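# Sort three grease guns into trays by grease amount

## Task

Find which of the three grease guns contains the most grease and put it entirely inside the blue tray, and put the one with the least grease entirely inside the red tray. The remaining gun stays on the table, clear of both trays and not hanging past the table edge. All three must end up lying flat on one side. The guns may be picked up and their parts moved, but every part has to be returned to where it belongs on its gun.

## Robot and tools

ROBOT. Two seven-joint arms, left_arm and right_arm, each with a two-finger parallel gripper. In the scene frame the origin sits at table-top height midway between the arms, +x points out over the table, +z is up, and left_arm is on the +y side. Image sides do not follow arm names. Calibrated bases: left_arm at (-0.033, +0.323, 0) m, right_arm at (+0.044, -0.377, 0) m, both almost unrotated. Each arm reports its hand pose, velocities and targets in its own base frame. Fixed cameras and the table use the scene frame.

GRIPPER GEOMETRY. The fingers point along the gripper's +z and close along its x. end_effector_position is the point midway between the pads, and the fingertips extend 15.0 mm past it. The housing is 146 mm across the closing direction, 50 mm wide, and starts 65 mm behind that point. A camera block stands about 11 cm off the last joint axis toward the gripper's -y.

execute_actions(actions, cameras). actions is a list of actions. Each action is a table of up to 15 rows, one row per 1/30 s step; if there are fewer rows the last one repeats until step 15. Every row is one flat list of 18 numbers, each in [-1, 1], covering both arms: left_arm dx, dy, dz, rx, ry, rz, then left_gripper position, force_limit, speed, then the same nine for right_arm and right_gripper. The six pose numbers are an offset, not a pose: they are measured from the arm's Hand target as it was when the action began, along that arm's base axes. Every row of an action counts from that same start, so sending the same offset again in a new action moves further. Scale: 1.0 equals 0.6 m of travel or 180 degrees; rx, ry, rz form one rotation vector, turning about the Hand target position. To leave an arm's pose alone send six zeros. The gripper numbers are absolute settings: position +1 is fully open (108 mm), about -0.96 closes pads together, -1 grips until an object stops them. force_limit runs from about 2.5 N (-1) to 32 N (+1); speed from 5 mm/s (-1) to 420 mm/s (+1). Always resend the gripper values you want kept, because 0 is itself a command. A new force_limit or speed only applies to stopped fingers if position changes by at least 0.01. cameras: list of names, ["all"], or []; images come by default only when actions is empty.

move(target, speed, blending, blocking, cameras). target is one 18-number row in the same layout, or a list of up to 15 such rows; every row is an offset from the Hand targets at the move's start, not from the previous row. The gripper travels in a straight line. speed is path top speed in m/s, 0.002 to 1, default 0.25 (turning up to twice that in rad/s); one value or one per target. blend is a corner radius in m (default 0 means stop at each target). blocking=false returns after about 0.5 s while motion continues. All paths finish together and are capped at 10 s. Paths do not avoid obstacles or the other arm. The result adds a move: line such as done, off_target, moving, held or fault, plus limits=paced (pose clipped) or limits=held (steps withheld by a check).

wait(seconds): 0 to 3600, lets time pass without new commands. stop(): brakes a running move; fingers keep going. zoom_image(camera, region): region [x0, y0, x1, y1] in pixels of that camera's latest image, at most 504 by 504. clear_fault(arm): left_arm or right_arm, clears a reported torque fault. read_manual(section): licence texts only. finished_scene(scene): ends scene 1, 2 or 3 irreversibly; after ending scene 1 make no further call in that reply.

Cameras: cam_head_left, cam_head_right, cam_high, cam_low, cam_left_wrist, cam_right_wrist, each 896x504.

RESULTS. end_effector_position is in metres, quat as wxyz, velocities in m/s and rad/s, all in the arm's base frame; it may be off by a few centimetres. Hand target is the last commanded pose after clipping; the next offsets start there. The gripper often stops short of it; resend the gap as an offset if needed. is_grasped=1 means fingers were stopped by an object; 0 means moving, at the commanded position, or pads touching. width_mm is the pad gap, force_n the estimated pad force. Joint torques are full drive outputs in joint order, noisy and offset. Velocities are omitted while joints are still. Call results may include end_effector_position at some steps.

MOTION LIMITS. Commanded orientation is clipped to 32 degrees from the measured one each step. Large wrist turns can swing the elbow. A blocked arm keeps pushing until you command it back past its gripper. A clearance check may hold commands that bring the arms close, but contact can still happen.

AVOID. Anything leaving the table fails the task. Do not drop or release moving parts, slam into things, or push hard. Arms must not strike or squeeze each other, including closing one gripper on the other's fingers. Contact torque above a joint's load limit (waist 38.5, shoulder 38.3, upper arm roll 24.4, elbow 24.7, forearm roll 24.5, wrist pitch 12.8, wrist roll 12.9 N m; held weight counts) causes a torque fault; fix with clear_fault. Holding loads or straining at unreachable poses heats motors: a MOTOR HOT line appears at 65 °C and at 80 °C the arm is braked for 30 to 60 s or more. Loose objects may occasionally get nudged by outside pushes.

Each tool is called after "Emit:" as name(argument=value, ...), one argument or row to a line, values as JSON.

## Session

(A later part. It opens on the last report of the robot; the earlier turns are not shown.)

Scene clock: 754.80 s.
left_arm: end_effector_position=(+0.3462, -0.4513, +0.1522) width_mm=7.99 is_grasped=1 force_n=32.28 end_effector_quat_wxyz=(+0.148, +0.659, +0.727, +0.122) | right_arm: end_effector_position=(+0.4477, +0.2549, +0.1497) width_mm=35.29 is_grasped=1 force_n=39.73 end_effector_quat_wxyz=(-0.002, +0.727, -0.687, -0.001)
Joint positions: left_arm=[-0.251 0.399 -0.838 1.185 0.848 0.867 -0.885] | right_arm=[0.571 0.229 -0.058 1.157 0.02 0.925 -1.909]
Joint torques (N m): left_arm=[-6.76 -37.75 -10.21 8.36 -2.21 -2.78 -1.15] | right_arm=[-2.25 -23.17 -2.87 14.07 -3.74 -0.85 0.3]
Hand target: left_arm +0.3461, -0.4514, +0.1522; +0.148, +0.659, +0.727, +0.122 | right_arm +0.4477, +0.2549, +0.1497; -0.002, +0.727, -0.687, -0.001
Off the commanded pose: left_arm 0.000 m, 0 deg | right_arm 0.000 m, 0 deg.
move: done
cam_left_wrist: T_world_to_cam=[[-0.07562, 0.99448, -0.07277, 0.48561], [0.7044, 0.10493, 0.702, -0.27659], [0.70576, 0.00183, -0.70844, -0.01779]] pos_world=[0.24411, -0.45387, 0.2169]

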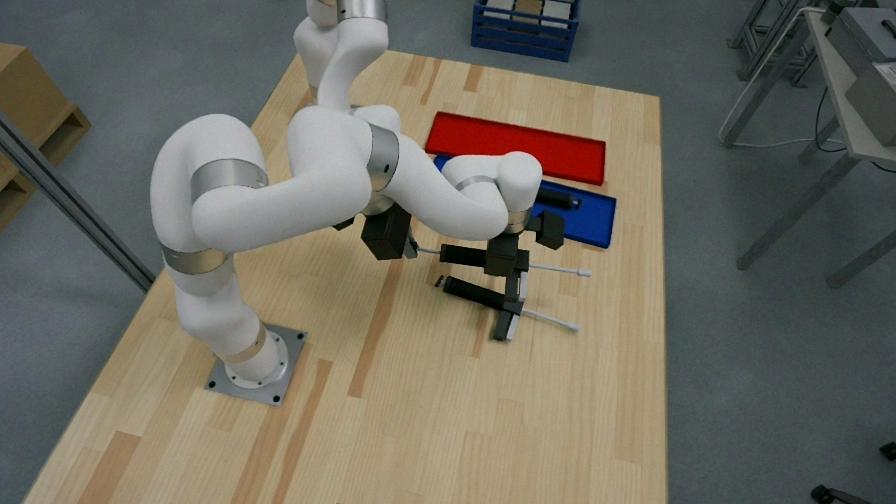

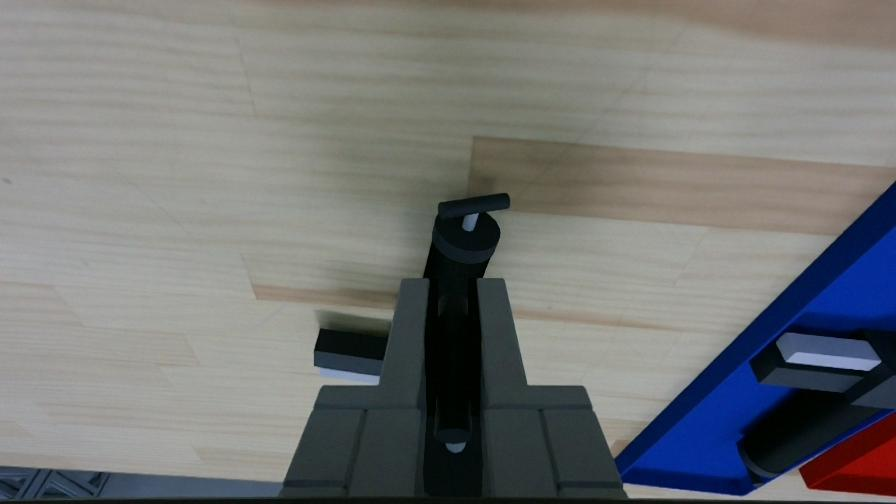

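Emit:
move(
  target=[-0.0332,-0.0029,0,0,0,0,-1,0.0,-0.3,0,0,0,0,0,0,-1,0.8,-0.3],
  speed=0.05,
  cameras=["cam_high"],
)

Emit:
zoom_image(
  camera="cam_high",
  region=[360, 210, 560, 310],
)

Emit:
move(
  target=[-0.0249,-0.0022,0,0,0,0,-1,0.0,-0.3,0,0,0,0,0,0,-1,0.8,-0.3],
  speed=0.05,
  cameras=["cam_high"],
)

Emit:
zoom_image(
  camera="cam_high",
  region=[360, 210, 560, 310],
)

Scene clock: 763.43 s.
left_arm: end_effector_position=(+0.3262, -0.4531, +0.1522) width_mm=7.99 is_grasped=1 force_n=32.28 end_effector_quat_wxyz=(+0.148, +0.659, +0.727, +0.122) | right_arm: end_effector_position=(+0.4477, +0.2549, +0.1497) width_mm=35.29 is_grasped=1 force_n=39.52 end_effector_quat_wxyz=(-0.002, +0.727, -0.687, -0.001)
Joint positions: left_arm=[-0.261 0.371 -0.856 1.151 0.837 0.866 -0.917] | right_arm=[0.571 0.229 -0.058 1.157 0.02 0.925 -1.909]
Joint torques (N m): left_arm=[-6.61 -36.46 -10.03 8.55 -2.23 -2.63 -1.12] | right_arm=[-0.91 -14.69 -1.79 15.94 -2.51 -0.91 0.05]
Hand target: left_arm +0.3262, -0.4531, +0.1522; +0.148, +0.659, +0.727, +0.122 | right_arm +0.4477, +0.2549, +0.1497; -0.002, +0.727, -0.687, -0.001
Off the commanded pose: left_arm 0.000 m, 0 deg | right_arm 0.000 m, 0 deg.
move: done

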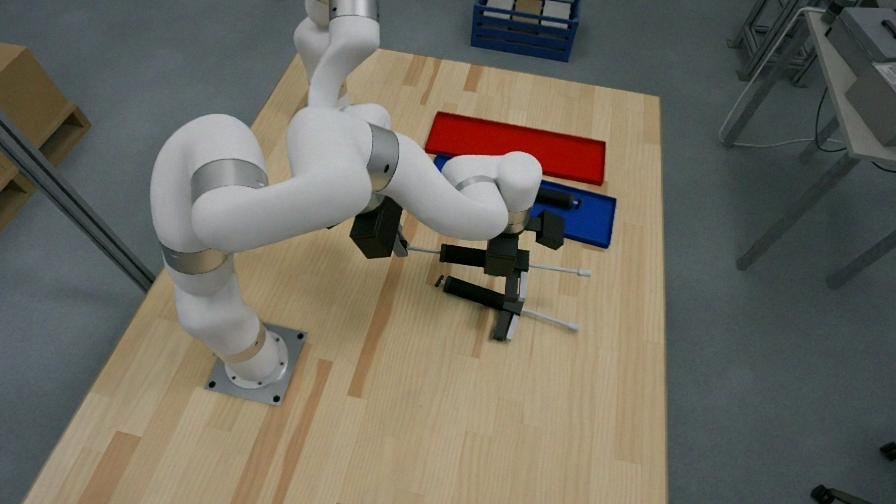

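Scaled by 2.520 from the camera's image (finer frame: 1280x720).

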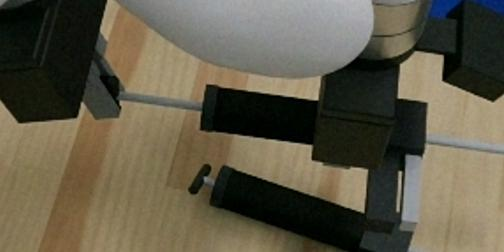

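Scene clock: 764.03 s.
left_arm: end_effector_position=(+0.3115, -0.4543, +0.1522) width_mm=7.99 is_grasped=1 force_n=32.11 end_effector_quat_wxyz=(+0.148, +0.659, +0.728, +0.122) | right_arm: end_effector_position=(+0.4477, +0.2550, +0.1496) width_mm=35.29 is_grasped=1 force_n=40.42 end_effector_quat_wxyz=(-0.002, +0.727, -0.687, -0.001)
Joint positions: left_arm=[-0.269 0.351 -0.869 1.128 0.827 0.867 -0.94] | right_arm=[0.571 0.229 -0.058 1.157 0.02 0.925 -1.909]
Joint torques (N m): left_arm=[-15.18 -33.63 -16.47 7.2 -4.9 -0.37 -1.12] | right_arm=[-3.69 -17.33 -3.32 16.11 -2.02 -4.54 0.13]
Hand target: left_arm +0.3113, -0.4544, +0.1522; +0.148, +0.659, +0.727, +0.122 | right_arm +0.4477, +0.2549, +0.1497; -0.002, +0.727, -0.687, -0.001
Off the commanded pose: left_arm 0.000 m, 0 deg | right_arm 0.000 m, 0 deg.
move: done

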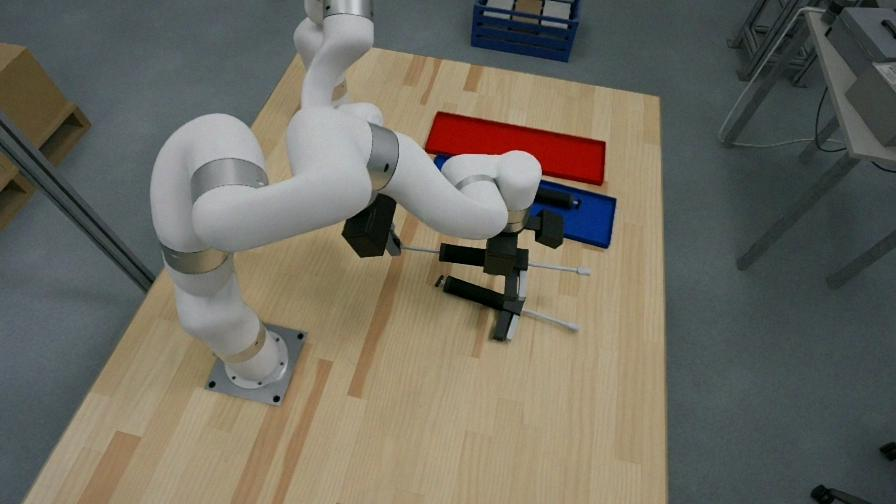

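Scaled by 2.520 from the camera's image (finer frame: 1280x720).

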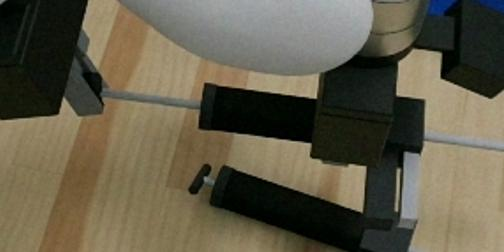

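Emit:
move(
  target=[
    [0.1323,0.0117,0,0,0,0,-1,0.0,-0.3,0,0,0,0,0,0,-1,0.8,-0.3],
    [0.1323,0.0117,0,0,0,0,0.2,0.0,-0.1,0,0,0,0,0,0,-1,0.8,-0.3],
  ],
  speed=[0.06,0.1],
  cameras=["cam_left_wrist","cam_high"],
)

Emit:
zoom_image(
  camera="cam_high",
  region=[360, 210, 560, 310],
)

Scene clock: 798.67 s.
left_arm: end_effector_position=(+0.3908, -0.4473, +0.1523) width_mm=64.00 is_grasped=0 force_n=0.00 end_effector_quat_wxyz=(+0.148, +0.659, +0.728, +0.122) | right_arm: end_effector_position=(+0.4477, +0.2549, +0.1497) width_mm=35.29 is_grasped=1 force_n=41.08 end_effector_quat_wxyz=(-0.002, +0.727, -0.687, -0.001)
Joint positions: left_arm=[-0.236 0.467 -0.8 1.273 0.87 0.874 -0.813] | right_arm=[0.571 0.229 -0.058 1.157 0.02 0.925 -1.909]
Joint torques (N m): left_arm=[-4.67 -19.18 -10.62 10.8 -0.28 -1.93 0.44] | right_arm=[3.08 -19.38 1.63 13.3 1.26 -2.49 -0.77]
Hand target: left_arm +0.3907, -0.4474, +0.1522; +0.148, +0.659, +0.727, +0.122 | right_arm +0.4477, +0.2549, +0.1497; -0.002, +0.727, -0.687, -0.001
Off the commanded pose: left_arm 0.000 m, 0 deg | right_arm 0.000 m, 0 deg.
move: done
cam_left_wrist: T_world_to_cam=[[-0.07589, 0.99446, -0.07278, 0.48508], [0.70427, 0.10513, 0.70211, -0.30839], [0.70586, 0.00203, -0.70834, -0.04931]] pos_world=[0.28881, -0.44987, 0.2169]
Images, in order (width x height): cam_high 896x504, cam_left_wrist 896x504.

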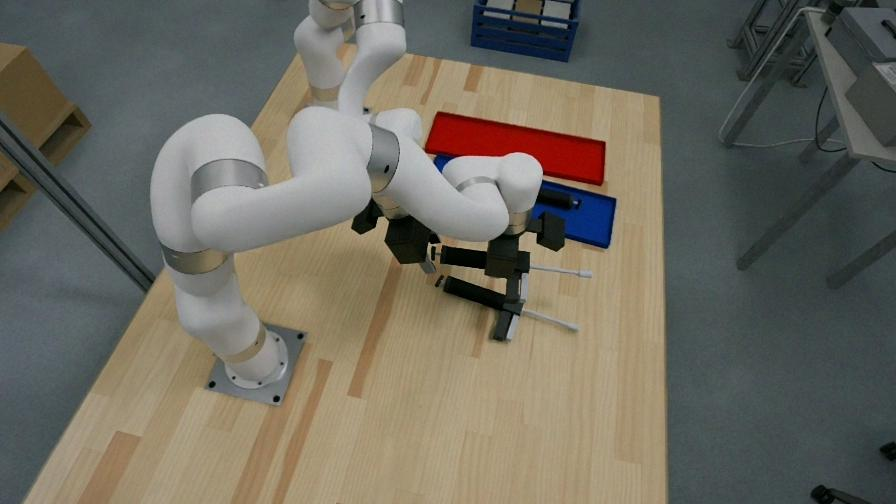

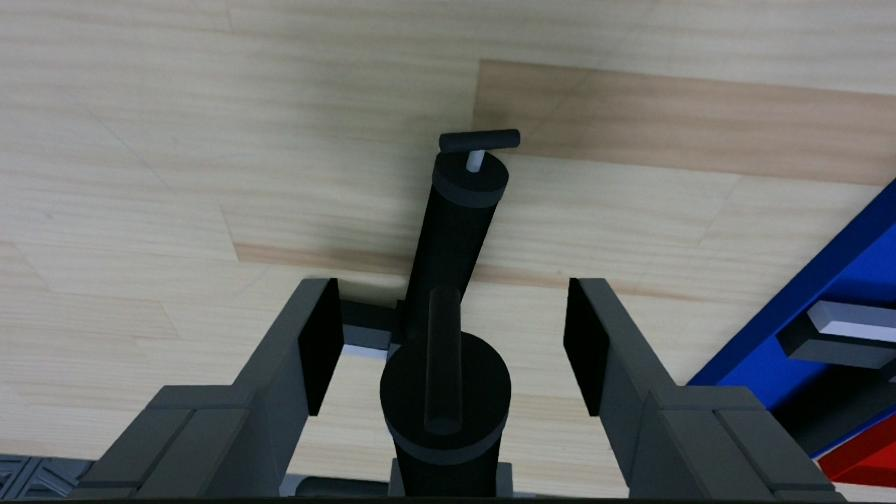

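Scaled by 2.520 from the camera's image (finer frame: 1280x720).

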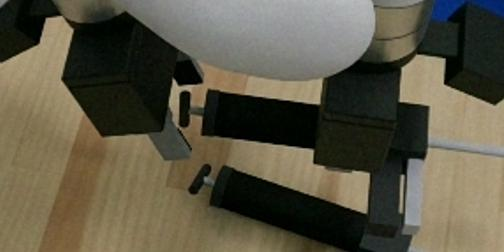

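Emit:
move(
  target=[
    [-0.083,0,0.167,0,0,0,-0.06,0.0,0.3,0,0,0,0,0,0,-1,0.8,-0.3],
    [-0.083,0.41,0.167,0.007,0.06,-0.022,-0.06,0.0,0.3,0,0,0,0,0,0,-1,0.8,-0.3],
    [0.299,0.523,0.013,0.0144,0.1212,-0.0449,-0.06,0.0,0.3,0,0.134,0,0,0,0,-1,0.8,-0.3],
    [0.299,0.523,-0.209,0.0144,0.1212,-0.0449,-0.06,0.0,0.3,0,0.134,-0.213,0,0,0,-1,0.8,-0.3],
  ],
  speed=[0.3,0.35,0.3,0.12],
  blend=[0.03,0.03,0.0,0],
  cameras=["cam_left_wrist","cam_high"],
)

Scene clock: 817.63 s.
left_arm: end_effector_position=(+0.5700, -0.1336, +0.0268) width_mm=49.70 is_grasped=0 force_n=0.00 end_effector_quat_wxyz=(+0.001, +0.723, +0.691, +0.001) | right_arm: end_effector_position=(+0.4478, +0.3354, +0.0221) width_mm=35.29 is_grasped=1 force_n=40.09 end_effector_quat_wxyz=(-0.003, +0.727, -0.687, -0.001)
Joint positions: left_arm=[0.09 0.68 -0.371 1.407 0.33 0.786 0.389] | right_arm=[0.652 0.578 -0.011 1.27 0.013 0.688 -1.779]
Joint torques (N m): left_arm=[-6.63 -25.35 -2.95 14.73 2.43 -2.93 -1.16] | right_arm=[-2.7 -6.82 1.54 14.07 2.95 -4.84 -0.78]
Hand target: left_arm +0.5701, -0.1336, +0.0268; +0.001, +0.723, +0.691, +0.001 | right_arm +0.4477, +0.3353, +0.0219; -0.002, +0.727, -0.687, -0.001
Off the commanded pose: left_arm 0.000 m, 0 deg | right_arm 0.000 m, 0 deg.
move: done
cam_left_wrist: T_world_to_cam=[[0.0487, 0.99857, -0.02181, 0.10566], [0.92015, -0.03636, 0.38988, -0.51313], [0.38853, -0.03905, -0.92061, -0.0842]] pos_world=[0.49973, -0.12745, 0.12484]
Images, in order (width x height): cam_high 896x504, cam_left_wrist 896x504.

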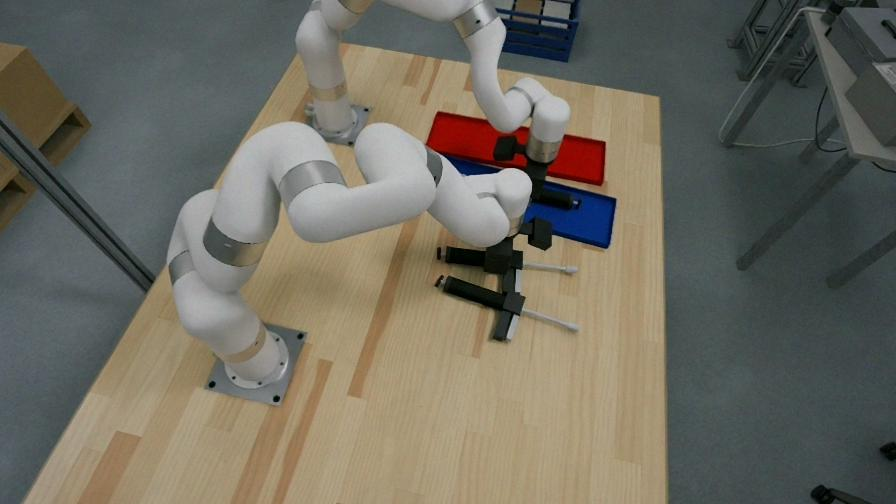

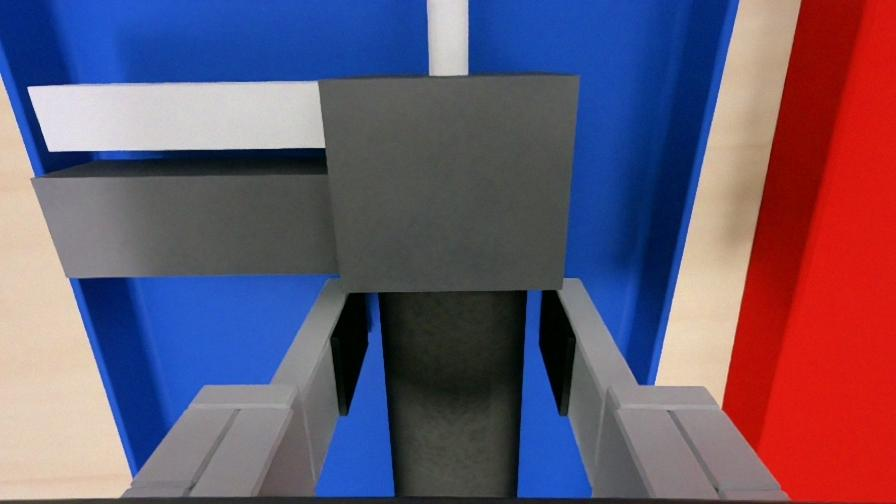

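Emit:
move(
  target=[
    [0,0,0,0,0,0,-1,0.8,-0.2,0,0,0,0,0,0,0.1,0.8,-0.2],
    [0,0,0.18,0,0,0,-1,0.8,-0.2,0,0,0.213,0,0,0,0.1,0.8,-0.2],
    [-0.117,0.64,0.18,0,0,0.0,-1,0.8,-0.2,0.012,-0.171,0.18,0,0,-0.078,0.1,0.8,-0.2],
    [-0.117,0.64,-0.006,0,0,0.0,-1,0.8,-0.2,0.012,-0.171,0.18,0,0,-0.078,0.1,0.8,-0.2],
  ],
  speed=[0.1,0.2,0.3,0.12],
  blend=[0.0,0.02,0.0,0],
  cameras=["cam_right_wrist","cam_left_wrist","cam_high"],
)

Scene clock: 838.03 s.
left_arm: end_effector_position=(+0.4999, +0.2505, +0.0234) width_mm=35.04 is_grasped=1 force_n=40.34 end_effector_quat_wxyz=(+0.001, +0.723, +0.691, +0.001) | right_arm: end_effector_position=(+0.4549, +0.2327, +0.1299) width_mm=58.50 is_grasped=0 force_n=0.00 end_effector_quat_wxyz=(+0.002, -0.637, +0.771, +0.000)
Joint positions: left_arm=[0.654 0.586 -0.206 1.273 0.175 0.701 1.178] | right_arm=[0.567 0.246 -0.1 1.116 0.034 0.868 -1.719]
Joint torques (N m): left_arm=[-7.03 -15.07 -0.11 12.41 3.18 -3.62 -0.8] | right_arm=[-5.02 -30.86 -2.53 9.84 3.55 -3.43 1.58]
Hand target: left_arm +0.4999, +0.2504, +0.0232; +0.001, +0.723, +0.691, +0.001 | right_arm +0.4549, +0.2327, +0.1299; +0.002, -0.637, +0.771, +0.000
Off the commanded pose: left_arm 0.000 m, 0 deg | right_arm 0.000 m, 0 deg.
move: done
cam_left_wrist: T_world_to_cam=[[0.04863, 0.99858, -0.02161, -0.27445], [0.92001, -0.03636, 0.3902, -0.43332], [0.38886, -0.03886, -0.92048, -0.04531]] pos_world=[0.42963, 0.25655, 0.12144]
cam_right_wrist: T_world_to_cam=[[-0.17998, -0.98367, 0.00234, 0.30281], [-0.91531, 0.16834, 0.36589, 0.35745], [-0.36031, 0.06371, -0.93066, 0.38679]] pos_world=[0.52104, 0.21305, 0.22847]
Images, in order (width x height): cam_high 896x504, cam_left_wrist 896x504, cam_right_wrist 896x504.

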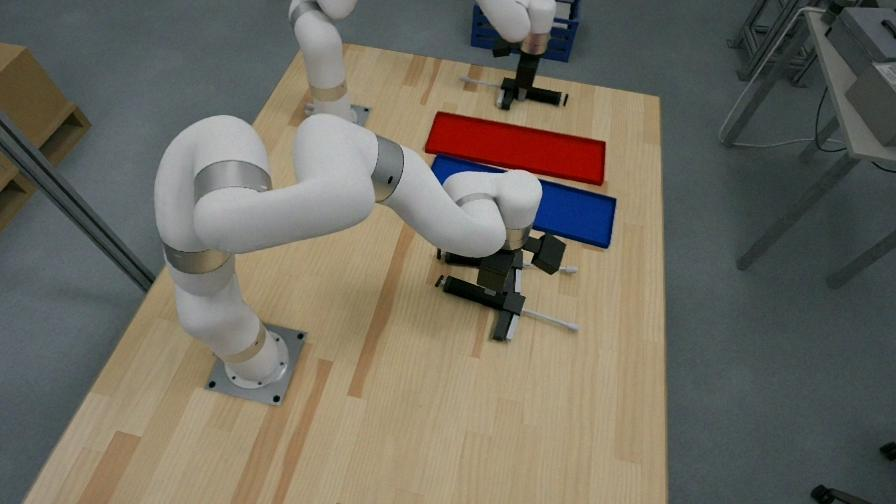

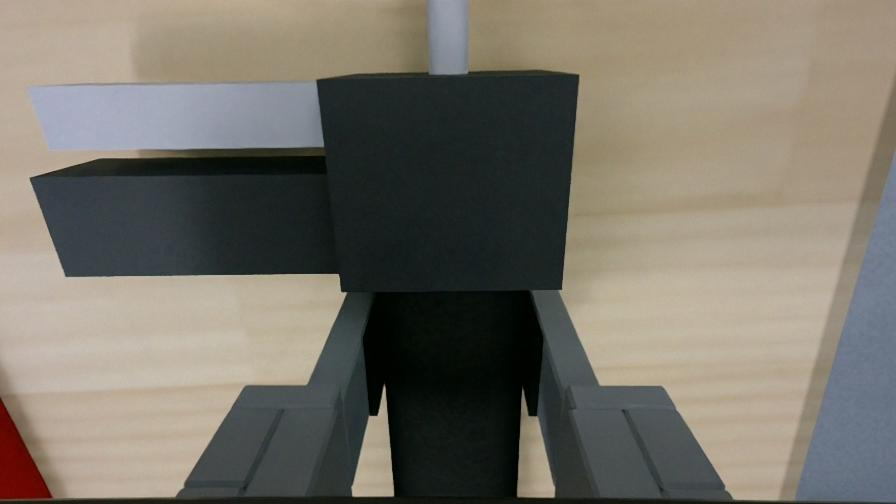

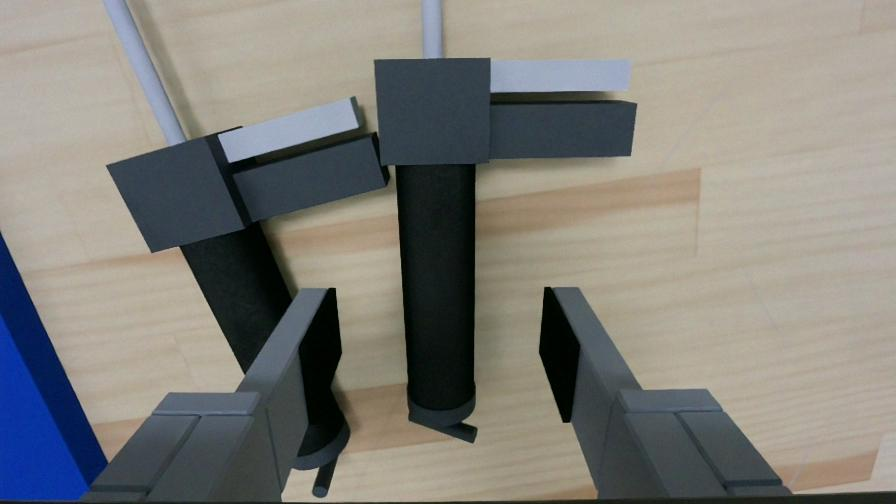

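Emit:
move(
  target=[
    [0,0,0,0,0,0,0.1,0.8,-0.2,0,0,0,0,0,0,-0.13,0.8,-0.2],
    [0,0,0.22,0,0,0,0.1,0.8,-0.2,0.0185,-0.0085,-0.1,0,0,0,-0.13,0.8,-0.2],
    [-0.133,-0.75,0.295,0.0067,-0.12,-0.0353,0.1,0.8,-0.2,0.0185,-0.0085,-0.18,0,0,0,-0.13,0.8,-0.2],
    [-0.133,-0.75,0.295,0.0067,-0.12,-0.0353,0.1,0.8,-0.2,0.0185,-0.0085,-0.18,0,0,0,-1,0.8,-0.2],
  ],
  speed=[0.2,0.2,0.35,0.12],
  blend=[0.0,0.02,0.0,0],
  cameras=["cam_right_wrist","cam_left_wrist"],
)

Scene clock: 872.17 s.
left_arm: end_effector_position=(+0.4318, -0.1334, +0.1937) width_mm=58.50 is_grasped=0 force_n=0.00 end_effector_quat_wxyz=(+0.105, +0.745, +0.647, +0.123) | right_arm: end_effector_position=(+0.4764, +0.2339, +0.0620) width_mm=45.85 is_grasped=0 force_n=0.00 end_effector_quat_wxyz=(+0.029, -0.637, +0.770, -0.004)
Joint positions: left_arm=[0.348 -0.266 -0.676 0.674 -0.104 0.577 0.668] | right_arm=[0.543 0.395 -0.092 1.092 0.07 0.641 -1.762]
Joint torques (N m): left_arm=[6.16 -7.76 0.95 16.45 2.75 -0.05 -1.17] | right_arm=[0.63 -30.51 -0.59 11.01 0.16 -1.84 0.14]
Hand target: left_arm +0.4318, -0.1335, +0.1936; +0.105, +0.745, +0.647, +0.123 (not the last commanded pose) | right_arm +0.4764, +0.2339, +0.0620; +0.029, -0.637, +0.770, -0.004 (not the last commanded pose)
Tool commands: left_gripper/position=+0.1 left_gripper/force_limit=+0.8 left_gripper/speed=-0.2 right_gripper/position=-0.13 right_gripper/force_limit=+0.8 right_gripper/speed=-0.2
Off the commanded pose: left_arm 0.068 m, 3 deg | right_arm 0.042 m, 3 deg.
TORQUE FAULT: the external load on joint 2 (shoulder) of the right arm reached its load limit, and that arm stopped. The contact can be on any part of that arm beyond that joint, not only on its tool. A torque fault puts only its own arm into a fault stop. That arm's remaining commands of this call were not run. The hold on joint 2 (shoulder) of that arm was moved back by the arm itself, up to 3 degrees, as the stop began. That arm is still stopped at the end of this call. While its stop runs, that arm, its gripper or tool too, takes no new command.
CLEAR FAULT: the right arm stays stopped (state 4) until you call clear_fault(arm="right_arm").
End effector pose when the fault began: right_arm: position (+0.4666, +0.2280, +0.0354), quat_wxyz (+0.004, -0.637, +0.771, +0.000)
Joint positions when the fault began: right_arm=[0.543 0.445 -0.092 1.091 0.07 0.642 -1.762]
move: fault (right_arm), off_target (left_arm; braked at the fault stop of right_arm); path passed 2 of 4 targets; target 4's new numbers were not sent
cam_left_wrist: T_world_to_cam=[[0.14278, 0.98938, 0.02739, 0.06457], [0.74208, -0.12532, 0.65849, -0.43799], [0.65492, -0.07369, -0.75209, -0.02907]] pos_world=[0.33484, -0.12091, 0.26478]
cam_right_wrist: T_world_to_cam=[[-0.17922, -0.98324, -0.03359, 0.30967], [-0.93143, 0.15859, 0.32756, 0.41408], [-0.31674, 0.08999, -0.94423, 0.30528]] pos_world=[0.53788, 0.21134, 0.16302]
Images, in order (width x height): cam_left_wrist 896x504, cam_right_wrist 896x504.

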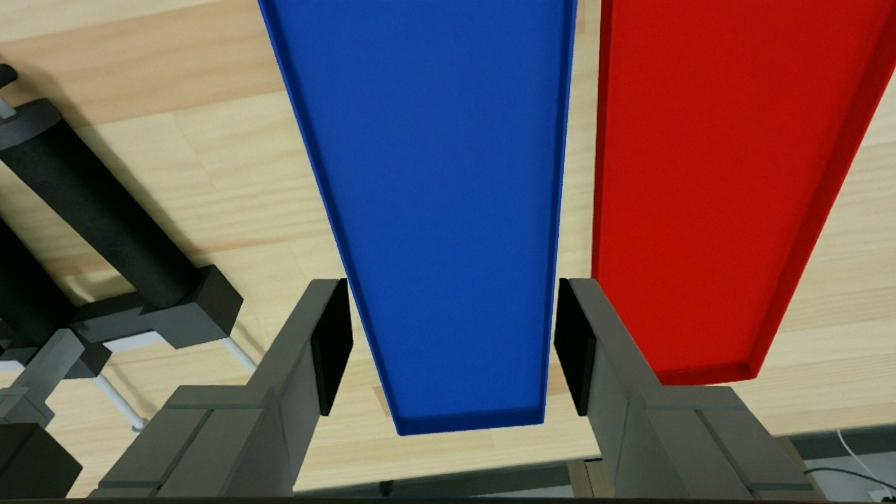

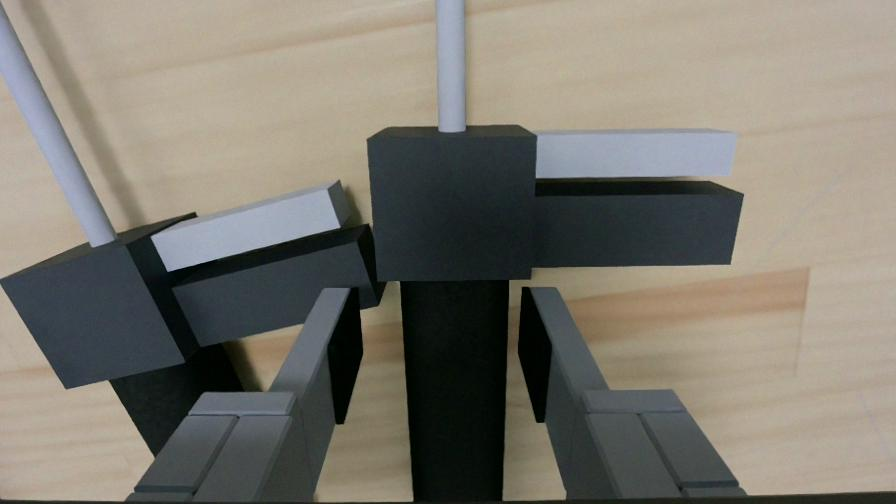

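Emit:
clear_fault(
  arm="right_arm",
)

Emit:
move(
  target=[
    [-0.036,-0.494,-0.106,0.0008,-0.0166,-0.0046,0.2,0.8,0.2,-0.0473,-0.0045,0.02,-0.0098,0.0158,0,-0.13,0.8,-0.2],
    [-0.036,-0.494,-0.106,0.0008,-0.0166,-0.0046,0.2,0.8,0.2,-0.0473,-0.0045,-0.0667,-0.0098,0.0158,0,-0.13,0.8,-0.2],
    [-0.036,-0.494,-0.106,0.0008,-0.0166,-0.0046,0.2,0.8,0.2,-0.0473,-0.0045,-0.0667,-0.0098,0.0158,0,-1,0.8,-0.2],
  ],
  speed=[0.3,0.12,0.12],
  cameras=["cam_right_wrist","cam_left_wrist"],
)

Scene clock: 896.90 s.
left_arm: end_effector_position=(+0.4318, -0.1335, +0.1936) width_mm=58.50 is_grasped=0 force_n=0.00 end_effector_quat_wxyz=(+0.105, +0.745, +0.647, +0.123) | right_arm: end_effector_position=(+0.4764, +0.2339, +0.0620) width_mm=45.85 is_grasped=0 force_n=0.00 end_effector_quat_wxyz=(+0.029, -0.637, +0.770, -0.004)
Joint positions: left_arm=[0.349 -0.265 -0.676 0.674 -0.104 0.577 0.668] | right_arm=[0.543 0.395 -0.092 1.092 0.07 0.641 -1.762]
Joint torques (N m): left_arm=[5.67 -4.89 1.4 16.27 2.11 0 -0.98] | right_arm=[0.35 -30.46 -0.66 11.08 0.27 -1.77 0.09]
Hand target: left_arm +0.4318, -0.1335, +0.1936; +0.105, +0.745, +0.647, +0.123 (not the last commanded pose) | right_arm +0.4764, +0.2339, +0.0620; +0.029, -0.637, +0.770, -0.004 (not the last commanded pose)
Tool commands: left_gripper/position=+0.1 left_gripper/force_limit=+0.8 left_gripper/speed=-0.2 right_gripper/position=-0.13 right_gripper/force_limit=+0.8 right_gripper/speed=-0.2
Off the commanded pose: left_arm 0.067 m, 3 deg | right_arm 0.042 m, 3 deg.
TORQUE FAULT, CONTINUED: the right arm's stop, for the torque fault of joint 2 (shoulder) that an earlier result reported, is over. The call counts as one of the actions that you can send in this scene. The hold on joint 2 (shoulder) of that arm was moved back by the arm itself, up to 3 degrees, as the stop began. That arm's target is now where it stood when the stop ended, not its last command. That arm's gripper keeps its grip as last carried out, and that arm accepts commands again: back off and push less far.
CLEAR FAULT: your call cleared the right arm's torque fault. If a joint's load stays at its limit, that arm stops again at once.

Scene clock: 899.67 s.
left_arm: end_effector_position=(+0.4102, -0.4299, +0.1300) width_mm=64.00 is_grasped=0 force_n=0.00 end_effector_quat_wxyz=(+0.122, +0.746, +0.639, +0.142) | right_arm: end_effector_position=(+0.4480, +0.2312, +0.0220) width_mm=35.46 is_grasped=1 force_n=46.36 end_effector_quat_wxyz=(+0.000, -0.637, +0.771, +0.000)
Joint positions: left_arm=[-0.12 0.56 -0.893 1.274 0.988 0.899 -0.587] | right_arm=[0.561 0.44 -0.085 1.034 0.066 0.596 -1.738]
Joint torques (N m): left_arm=[-5.14 -18.08 -8.3 15.05 -1.1 0.28 0.59] | right_arm=[-3.94 -14.11 -1.65 13.86 0.7 -1 0.91]
Hand target: left_arm +0.4102, -0.4299, +0.1300; +0.122, +0.746, +0.639, +0.142 | right_arm +0.4480, +0.2312, +0.0220; +0.000, -0.637, +0.771, +0.000
Off the commanded pose: left_arm 0.000 m, 0 deg | right_arm 0.000 m, 0 deg.
move: done
cam_left_wrist: T_world_to_cam=[[0.15532, 0.98715, 0.03751, 0.35518], [0.70505, -0.13737, 0.69573, -0.41201], [0.69195, -0.08161, -0.71732, -0.10779]] pos_world=[0.3099, -0.41601, 0.196]
cam_right_wrist: T_world_to_cam=[[-0.17989, -0.98367, 0.00552, 0.30016], [-0.91419, 0.16925, 0.36827, 0.39008], [-0.36319, 0.0612, -0.9297, 0.28589]] pos_world=[0.51443, 0.21174, 0.12048]
Images, in order (width x height): cam_left_wrist 896x504, cam_right_wrist 896x504.

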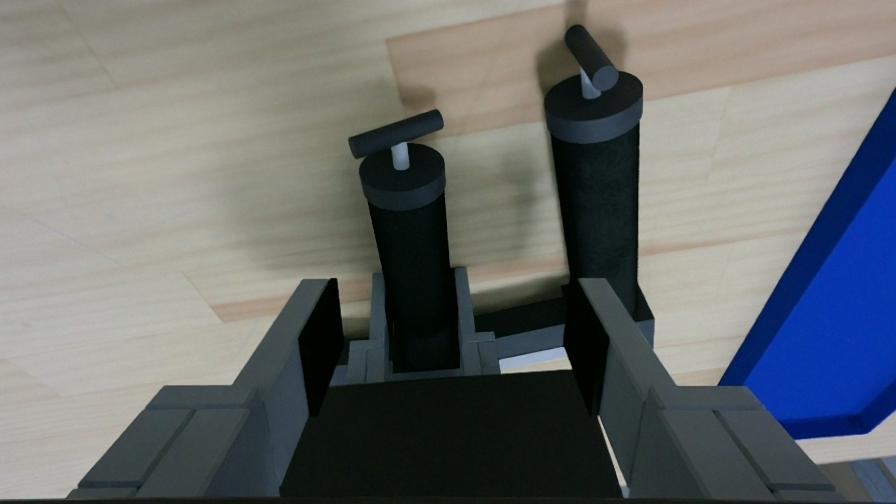

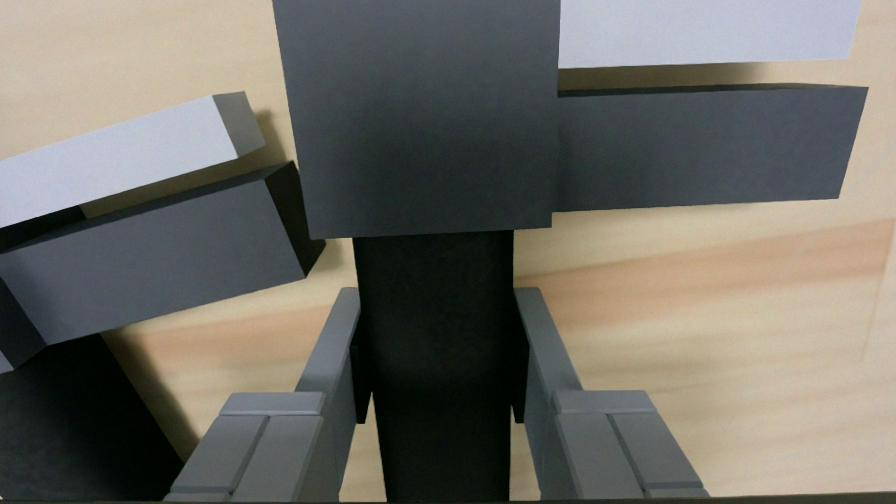

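Emit:
move(
  target=[
    [-0.04,-0.0268,-0.08,0,0,0,0.2,0.8,0.2,0,0,0,0,0,0,-1,0.8,-0.2],
    [-0.0153,-0.0268,-0.1717,0,0,0,0.2,0.8,0.2,0,0,0,0,0,0,-1,0.8,-0.2],
    [-0.0153,-0.0268,-0.1717,0,0,0,-1,0.0,-0.3,0,0,0,0,0,0,-1,0.8,-0.2],
    [-0.0482,-0.0216,-0.1717,0,0,0,-1,0.0,-0.3,0,0,0,0,0,0,-1,0.8,-0.2],
  ],
  speed=[0.2,0.1,0.12,0.04],
  cameras=["cam_left_wrist","cam_high"],
)

Emit:
zoom_image(
  camera="cam_high",
  region=[360, 210, 560, 330],
)

Scene clock: 919.80 s.
left_arm: end_effector_position=(+0.3813, -0.4428, +0.0269) width_mm=8.03 is_grasped=1 force_n=33.57 end_effector_quat_wxyz=(+0.122, +0.746, +0.639, +0.142) | right_arm: end_effector_position=(+0.4480, +0.2312, +0.0220) width_mm=35.46 is_grasped=1 force_n=42.81 end_effector_quat_wxyz=(+0.000, -0.637, +0.771, +0.000)
Joint positions: left_arm=[-0.264 0.734 -0.758 1.249 1.223 0.808 -0.834] | right_arm=[0.561 0.44 -0.085 1.034 0.066 0.596 -1.738]
Joint torques (N m): left_arm=[-0.51 -46.79 -22.34 4.67 0.58 -3.39 -1.24] | right_arm=[-0.07 -15.66 -0.29 9.48 -0.82 -3.73 0.16]
Hand target: left_arm +0.3813, -0.4428, +0.0270; +0.122, +0.746, +0.639, +0.142 | right_arm +0.4480, +0.2312, +0.0220; +0.000, -0.637, +0.771, +0.000
Off the commanded pose: left_arm 0.000 m, 0 deg | right_arm 0.000 m, 0 deg.
move: done
cam_left_wrist: T_world_to_cam=[[0.15532, 0.98715, 0.03751, 0.37637], [0.70505, -0.13737, 0.69573, -0.32168], [0.69195, -0.08161, -0.71732, -0.16281]] pos_world=[0.281, -0.42901, 0.0929]
Images, in order (width x height): cam_high 896x504, cam_left_wrist 896x504.

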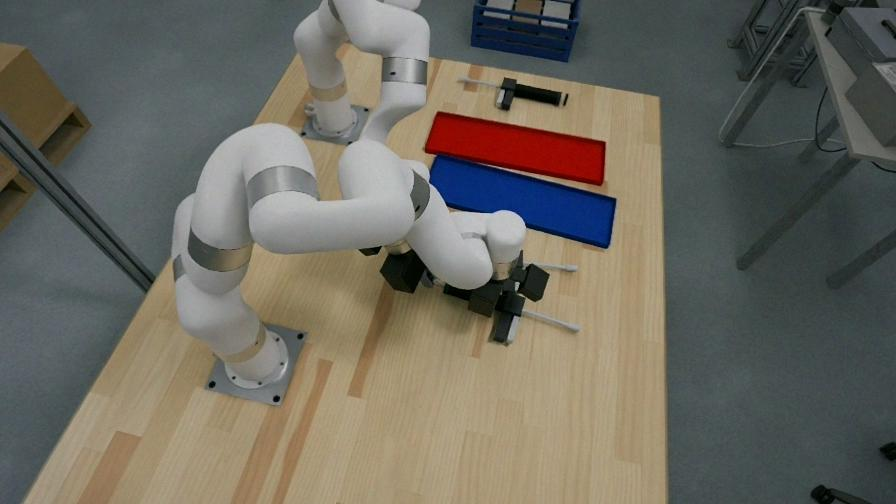

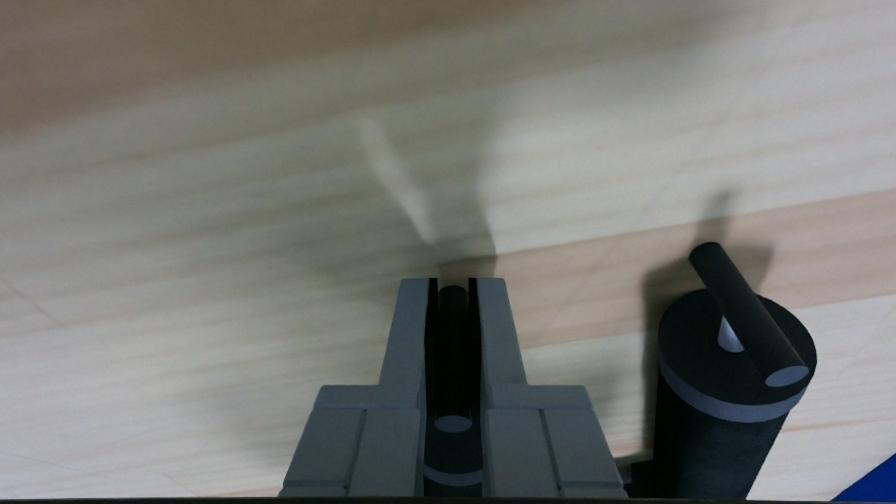

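Scaled by 2.520 from the camera's image (finer frame: 1280x720).

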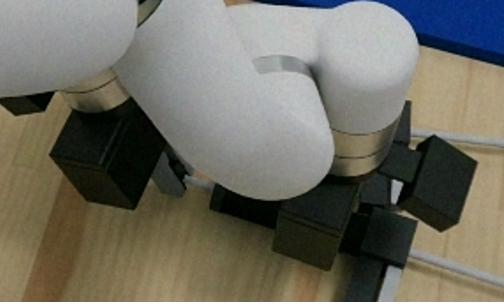

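Emit:
move(
  target=[-0.0247,0.0039,0,0,0,0,-1,0.0,-0.3,0,0,0,0,0,0,-1,0.8,-0.2],
  speed=0.04,
  cameras=["cam_left_wrist","cam_high"],
)

Emit:
zoom_image(
  camera="cam_high",
  region=[360, 210, 560, 330],
)

Scene clock: 925.07 s.
left_arm: end_effector_position=(+0.3665, -0.4404, +0.0270) width_mm=8.03 is_grasped=1 force_n=33.54 end_effector_quat_wxyz=(+0.122, +0.746, +0.639, +0.142) | right_arm: end_effector_position=(+0.4480, +0.2312, +0.0220) width_mm=35.46 is_grasped=1 force_n=42.57 end_effector_quat_wxyz=(+0.000, -0.637, +0.771, +0.000)
Joint positions: left_arm=[-0.264 0.71 -0.767 1.207 1.227 0.802 -0.867] | right_arm=[0.561 0.44 -0.085 1.034 0.066 0.596 -1.738]
Joint torques (N m): left_arm=[-15.58 -44.89 -22.94 4.04 0.47 -3.49 -1.18] | right_arm=[0.09 -16.61 -0.52 11.55 1.31 -2.86 0.67]
Hand target: left_arm +0.3665, -0.4405, +0.0270; +0.122, +0.746, +0.639, +0.142 | right_arm +0.4480, +0.2312, +0.0220; +0.000, -0.637, +0.771, +0.000
Off the commanded pose: left_arm 0.000 m, 0 deg | right_arm 0.000 m, 0 deg.
move: done
cam_left_wrist: T_world_to_cam=[[0.15518, 0.98717, 0.03751, 0.37634], [0.70507, -0.13727, 0.69573, -0.31089], [0.69195, -0.08151, -0.71733, -0.15233]] pos_world=[0.2662, -0.42661, 0.0929]
Images, in order (width x height): cam_high 896x504, cam_left_wrist 896x504.

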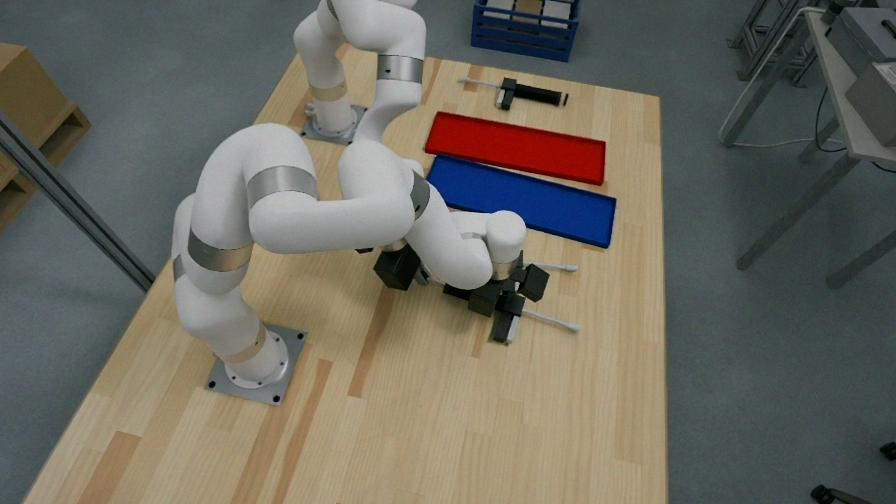

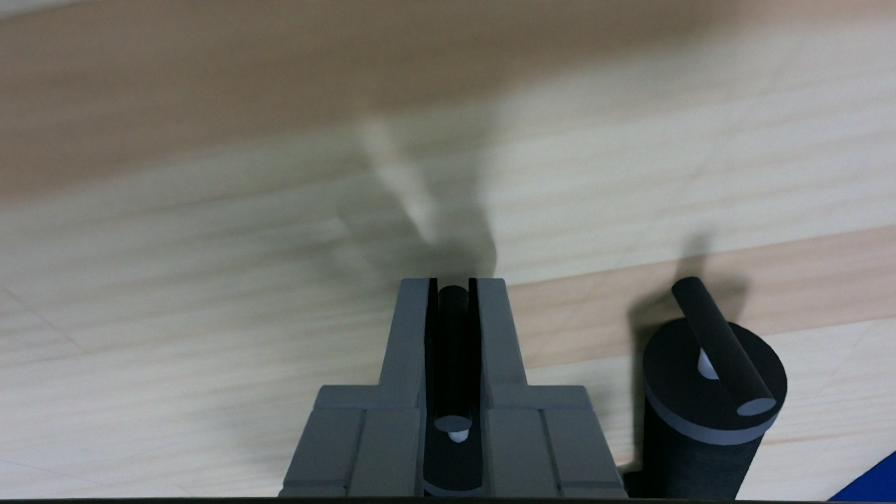

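Scaled by 2.520 from the camera's image (finer frame: 1280x720).

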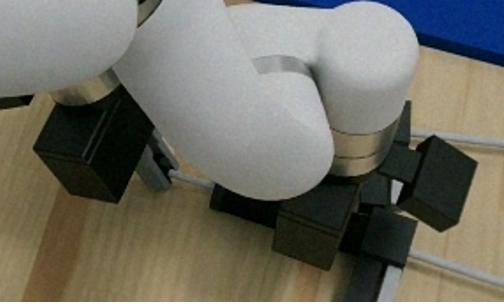

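Emit:
move(
  target=[-0.0247,0.0039,0,0,0,0,-1,0.0,-0.3,0,0,0,0,0,0,-1,0.8,-0.2],
  speed=0.04,
  cameras=["cam_left_wrist","cam_high"],
)

Emit:
zoom_image(
  camera="cam_high",
  region=[360, 210, 560, 330],
)

Scene clock: 930.13 s.
left_arm: end_effector_position=(+0.3516, -0.4381, +0.0270) width_mm=8.03 is_grasped=1 force_n=33.48 end_effector_quat_wxyz=(+0.122, +0.746, +0.639, +0.143) | right_arm: end_effector_position=(+0.4480, +0.2312, +0.0220) width_mm=35.46 is_grasped=1 force_n=41.70 end_effector_quat_wxyz=(+0.000, -0.637, +0.771, +0.000)
Joint positions: left_arm=[-0.266 0.686 -0.776 1.167 1.23 0.798 -0.9] | right_arm=[0.561 0.44 -0.085 1.034 0.066 0.596 -1.738]
Joint torques (N m): left_arm=[-15.73 -42.25 -23.78 3.08 -0.02 -3.83 -1.32] | right_arm=[-2.39 -18.58 -1.79 11.8 1.94 -1.7 0.71]
Hand target: left_arm +0.3516, -0.4381, +0.0270; +0.122, +0.746, +0.639, +0.142 | right_arm +0.4480, +0.2312, +0.0220; +0.000, -0.637, +0.771, +0.000
Off the commanded pose: left_arm 0.000 m, 0 deg | right_arm 0.000 m, 0 deg.
move: done
cam_left_wrist: T_world_to_cam=[[0.15532, 0.98715, 0.03751, 0.37632], [0.70505, -0.13737, 0.69573, -0.30017], [0.69195, -0.08161, -0.71732, -0.14195]] pos_world=[0.2514, -0.42431, 0.0929]
Images, in order (width x height): cam_high 896x504, cam_left_wrist 896x504.

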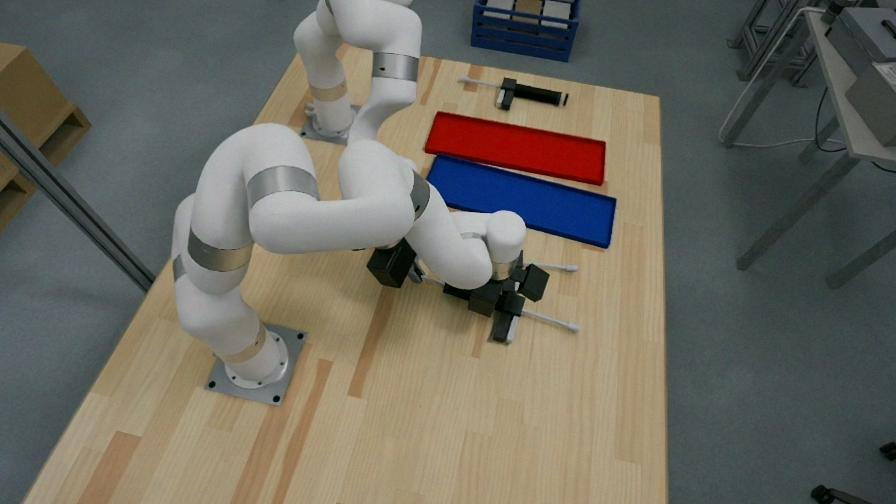

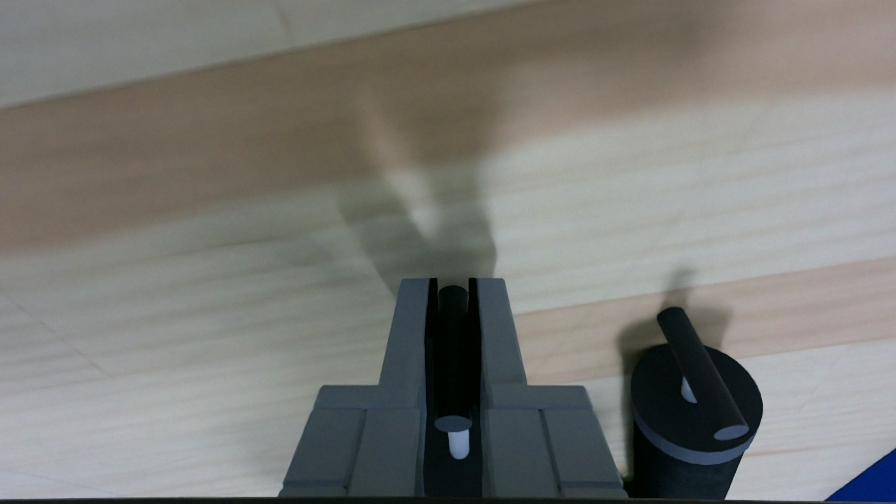

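Scaled by 2.520 from the camera's image (finer frame: 1280x720).

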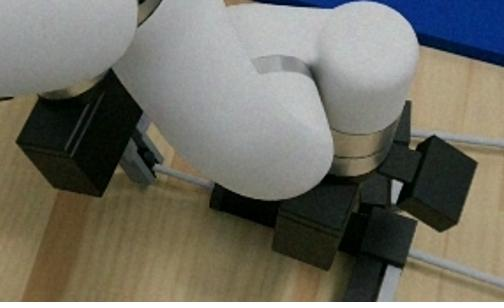

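Emit:
move(
  target=[-0.0329,0.0052,0,0,0,0,-1,0.0,-0.3,0,0,0,0,0,0,-1,0.8,-0.2],
  speed=0.04,
  cameras=["cam_left_wrist","cam_high"],
)

Emit:
zoom_image(
  camera="cam_high",
  region=[360, 210, 560, 330],
)

Scene clock: 939.10 s.
left_arm: end_effector_position=(+0.3319, -0.4350, +0.0270) width_mm=8.03 is_grasped=1 force_n=33.39 end_effector_quat_wxyz=(+0.122, +0.746, +0.639, +0.142) | right_arm: end_effector_position=(+0.4480, +0.2312, +0.0220) width_mm=35.46 is_grasped=1 force_n=38.89 end_effector_quat_wxyz=(+0.000, -0.637, +0.771, +0.000)
Joint positions: left_arm=[-0.269 0.655 -0.79 1.116 1.232 0.792 -0.943] | right_arm=[0.561 0.44 -0.085 1.034 0.066 0.596 -1.738]
Joint torques (N m): left_arm=[-18.81 -38.95 -24.08 1.92 -0.47 -3.87 -1.13] | right_arm=[-5.23 -19.55 -3.09 10.7 2.14 -2.12 0.71]
Hand target: left_arm +0.3319, -0.4350, +0.0270; +0.122, +0.746, +0.639, +0.142 | right_arm +0.4480, +0.2312, +0.0220; +0.000, -0.637, +0.771, +0.000
Off the commanded pose: left_arm 0.000 m, 0 deg | right_arm 0.000 m, 0 deg.
move: done
cam_left_wrist: T_world_to_cam=[[0.15532, 0.98715, 0.03751, 0.37634], [0.70505, -0.13737, 0.69573, -0.28578], [0.69195, -0.08161, -0.71732, -0.12799]] pos_world=[0.2316, -0.42121, 0.0929]
Images, in order (width x height): cam_high 896x504, cam_left_wrist 896x504.

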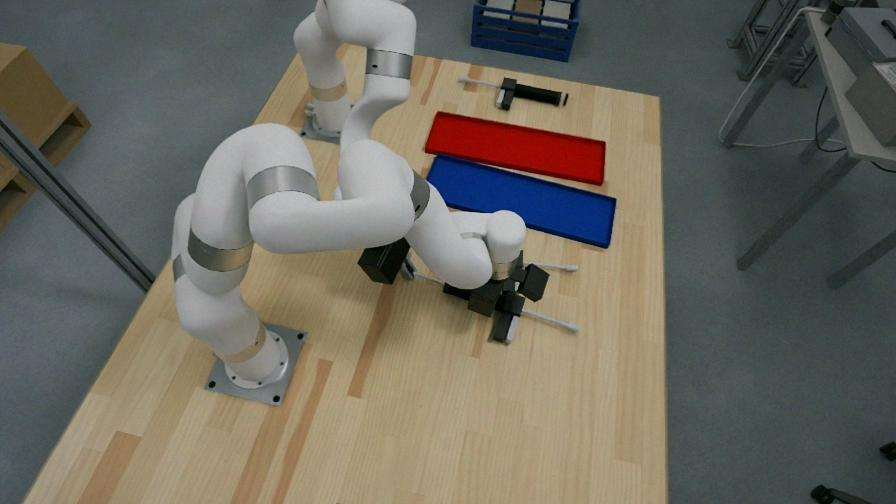

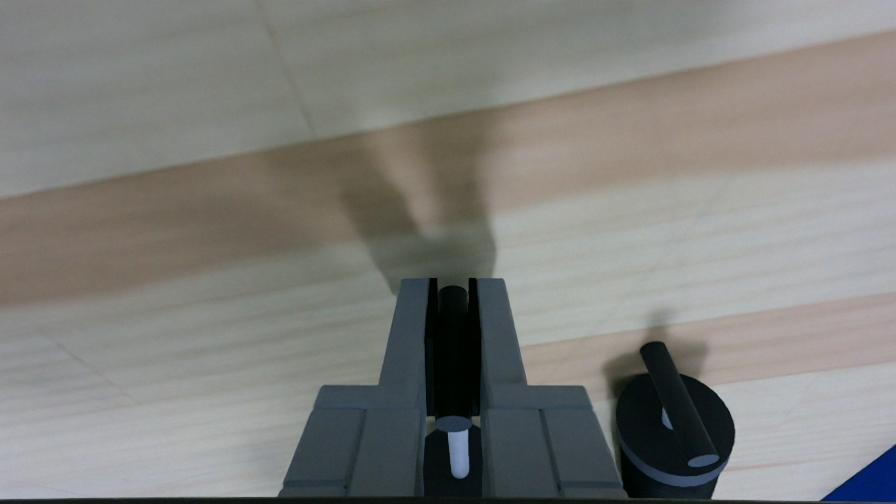

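Scaled by 2.520 from the camera's image (finer frame: 1280x720).

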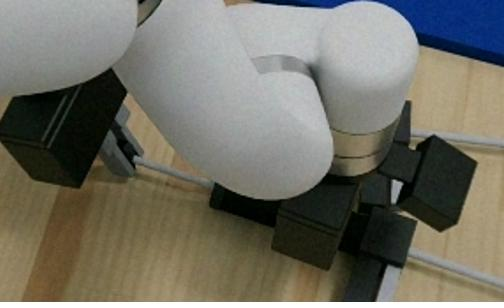

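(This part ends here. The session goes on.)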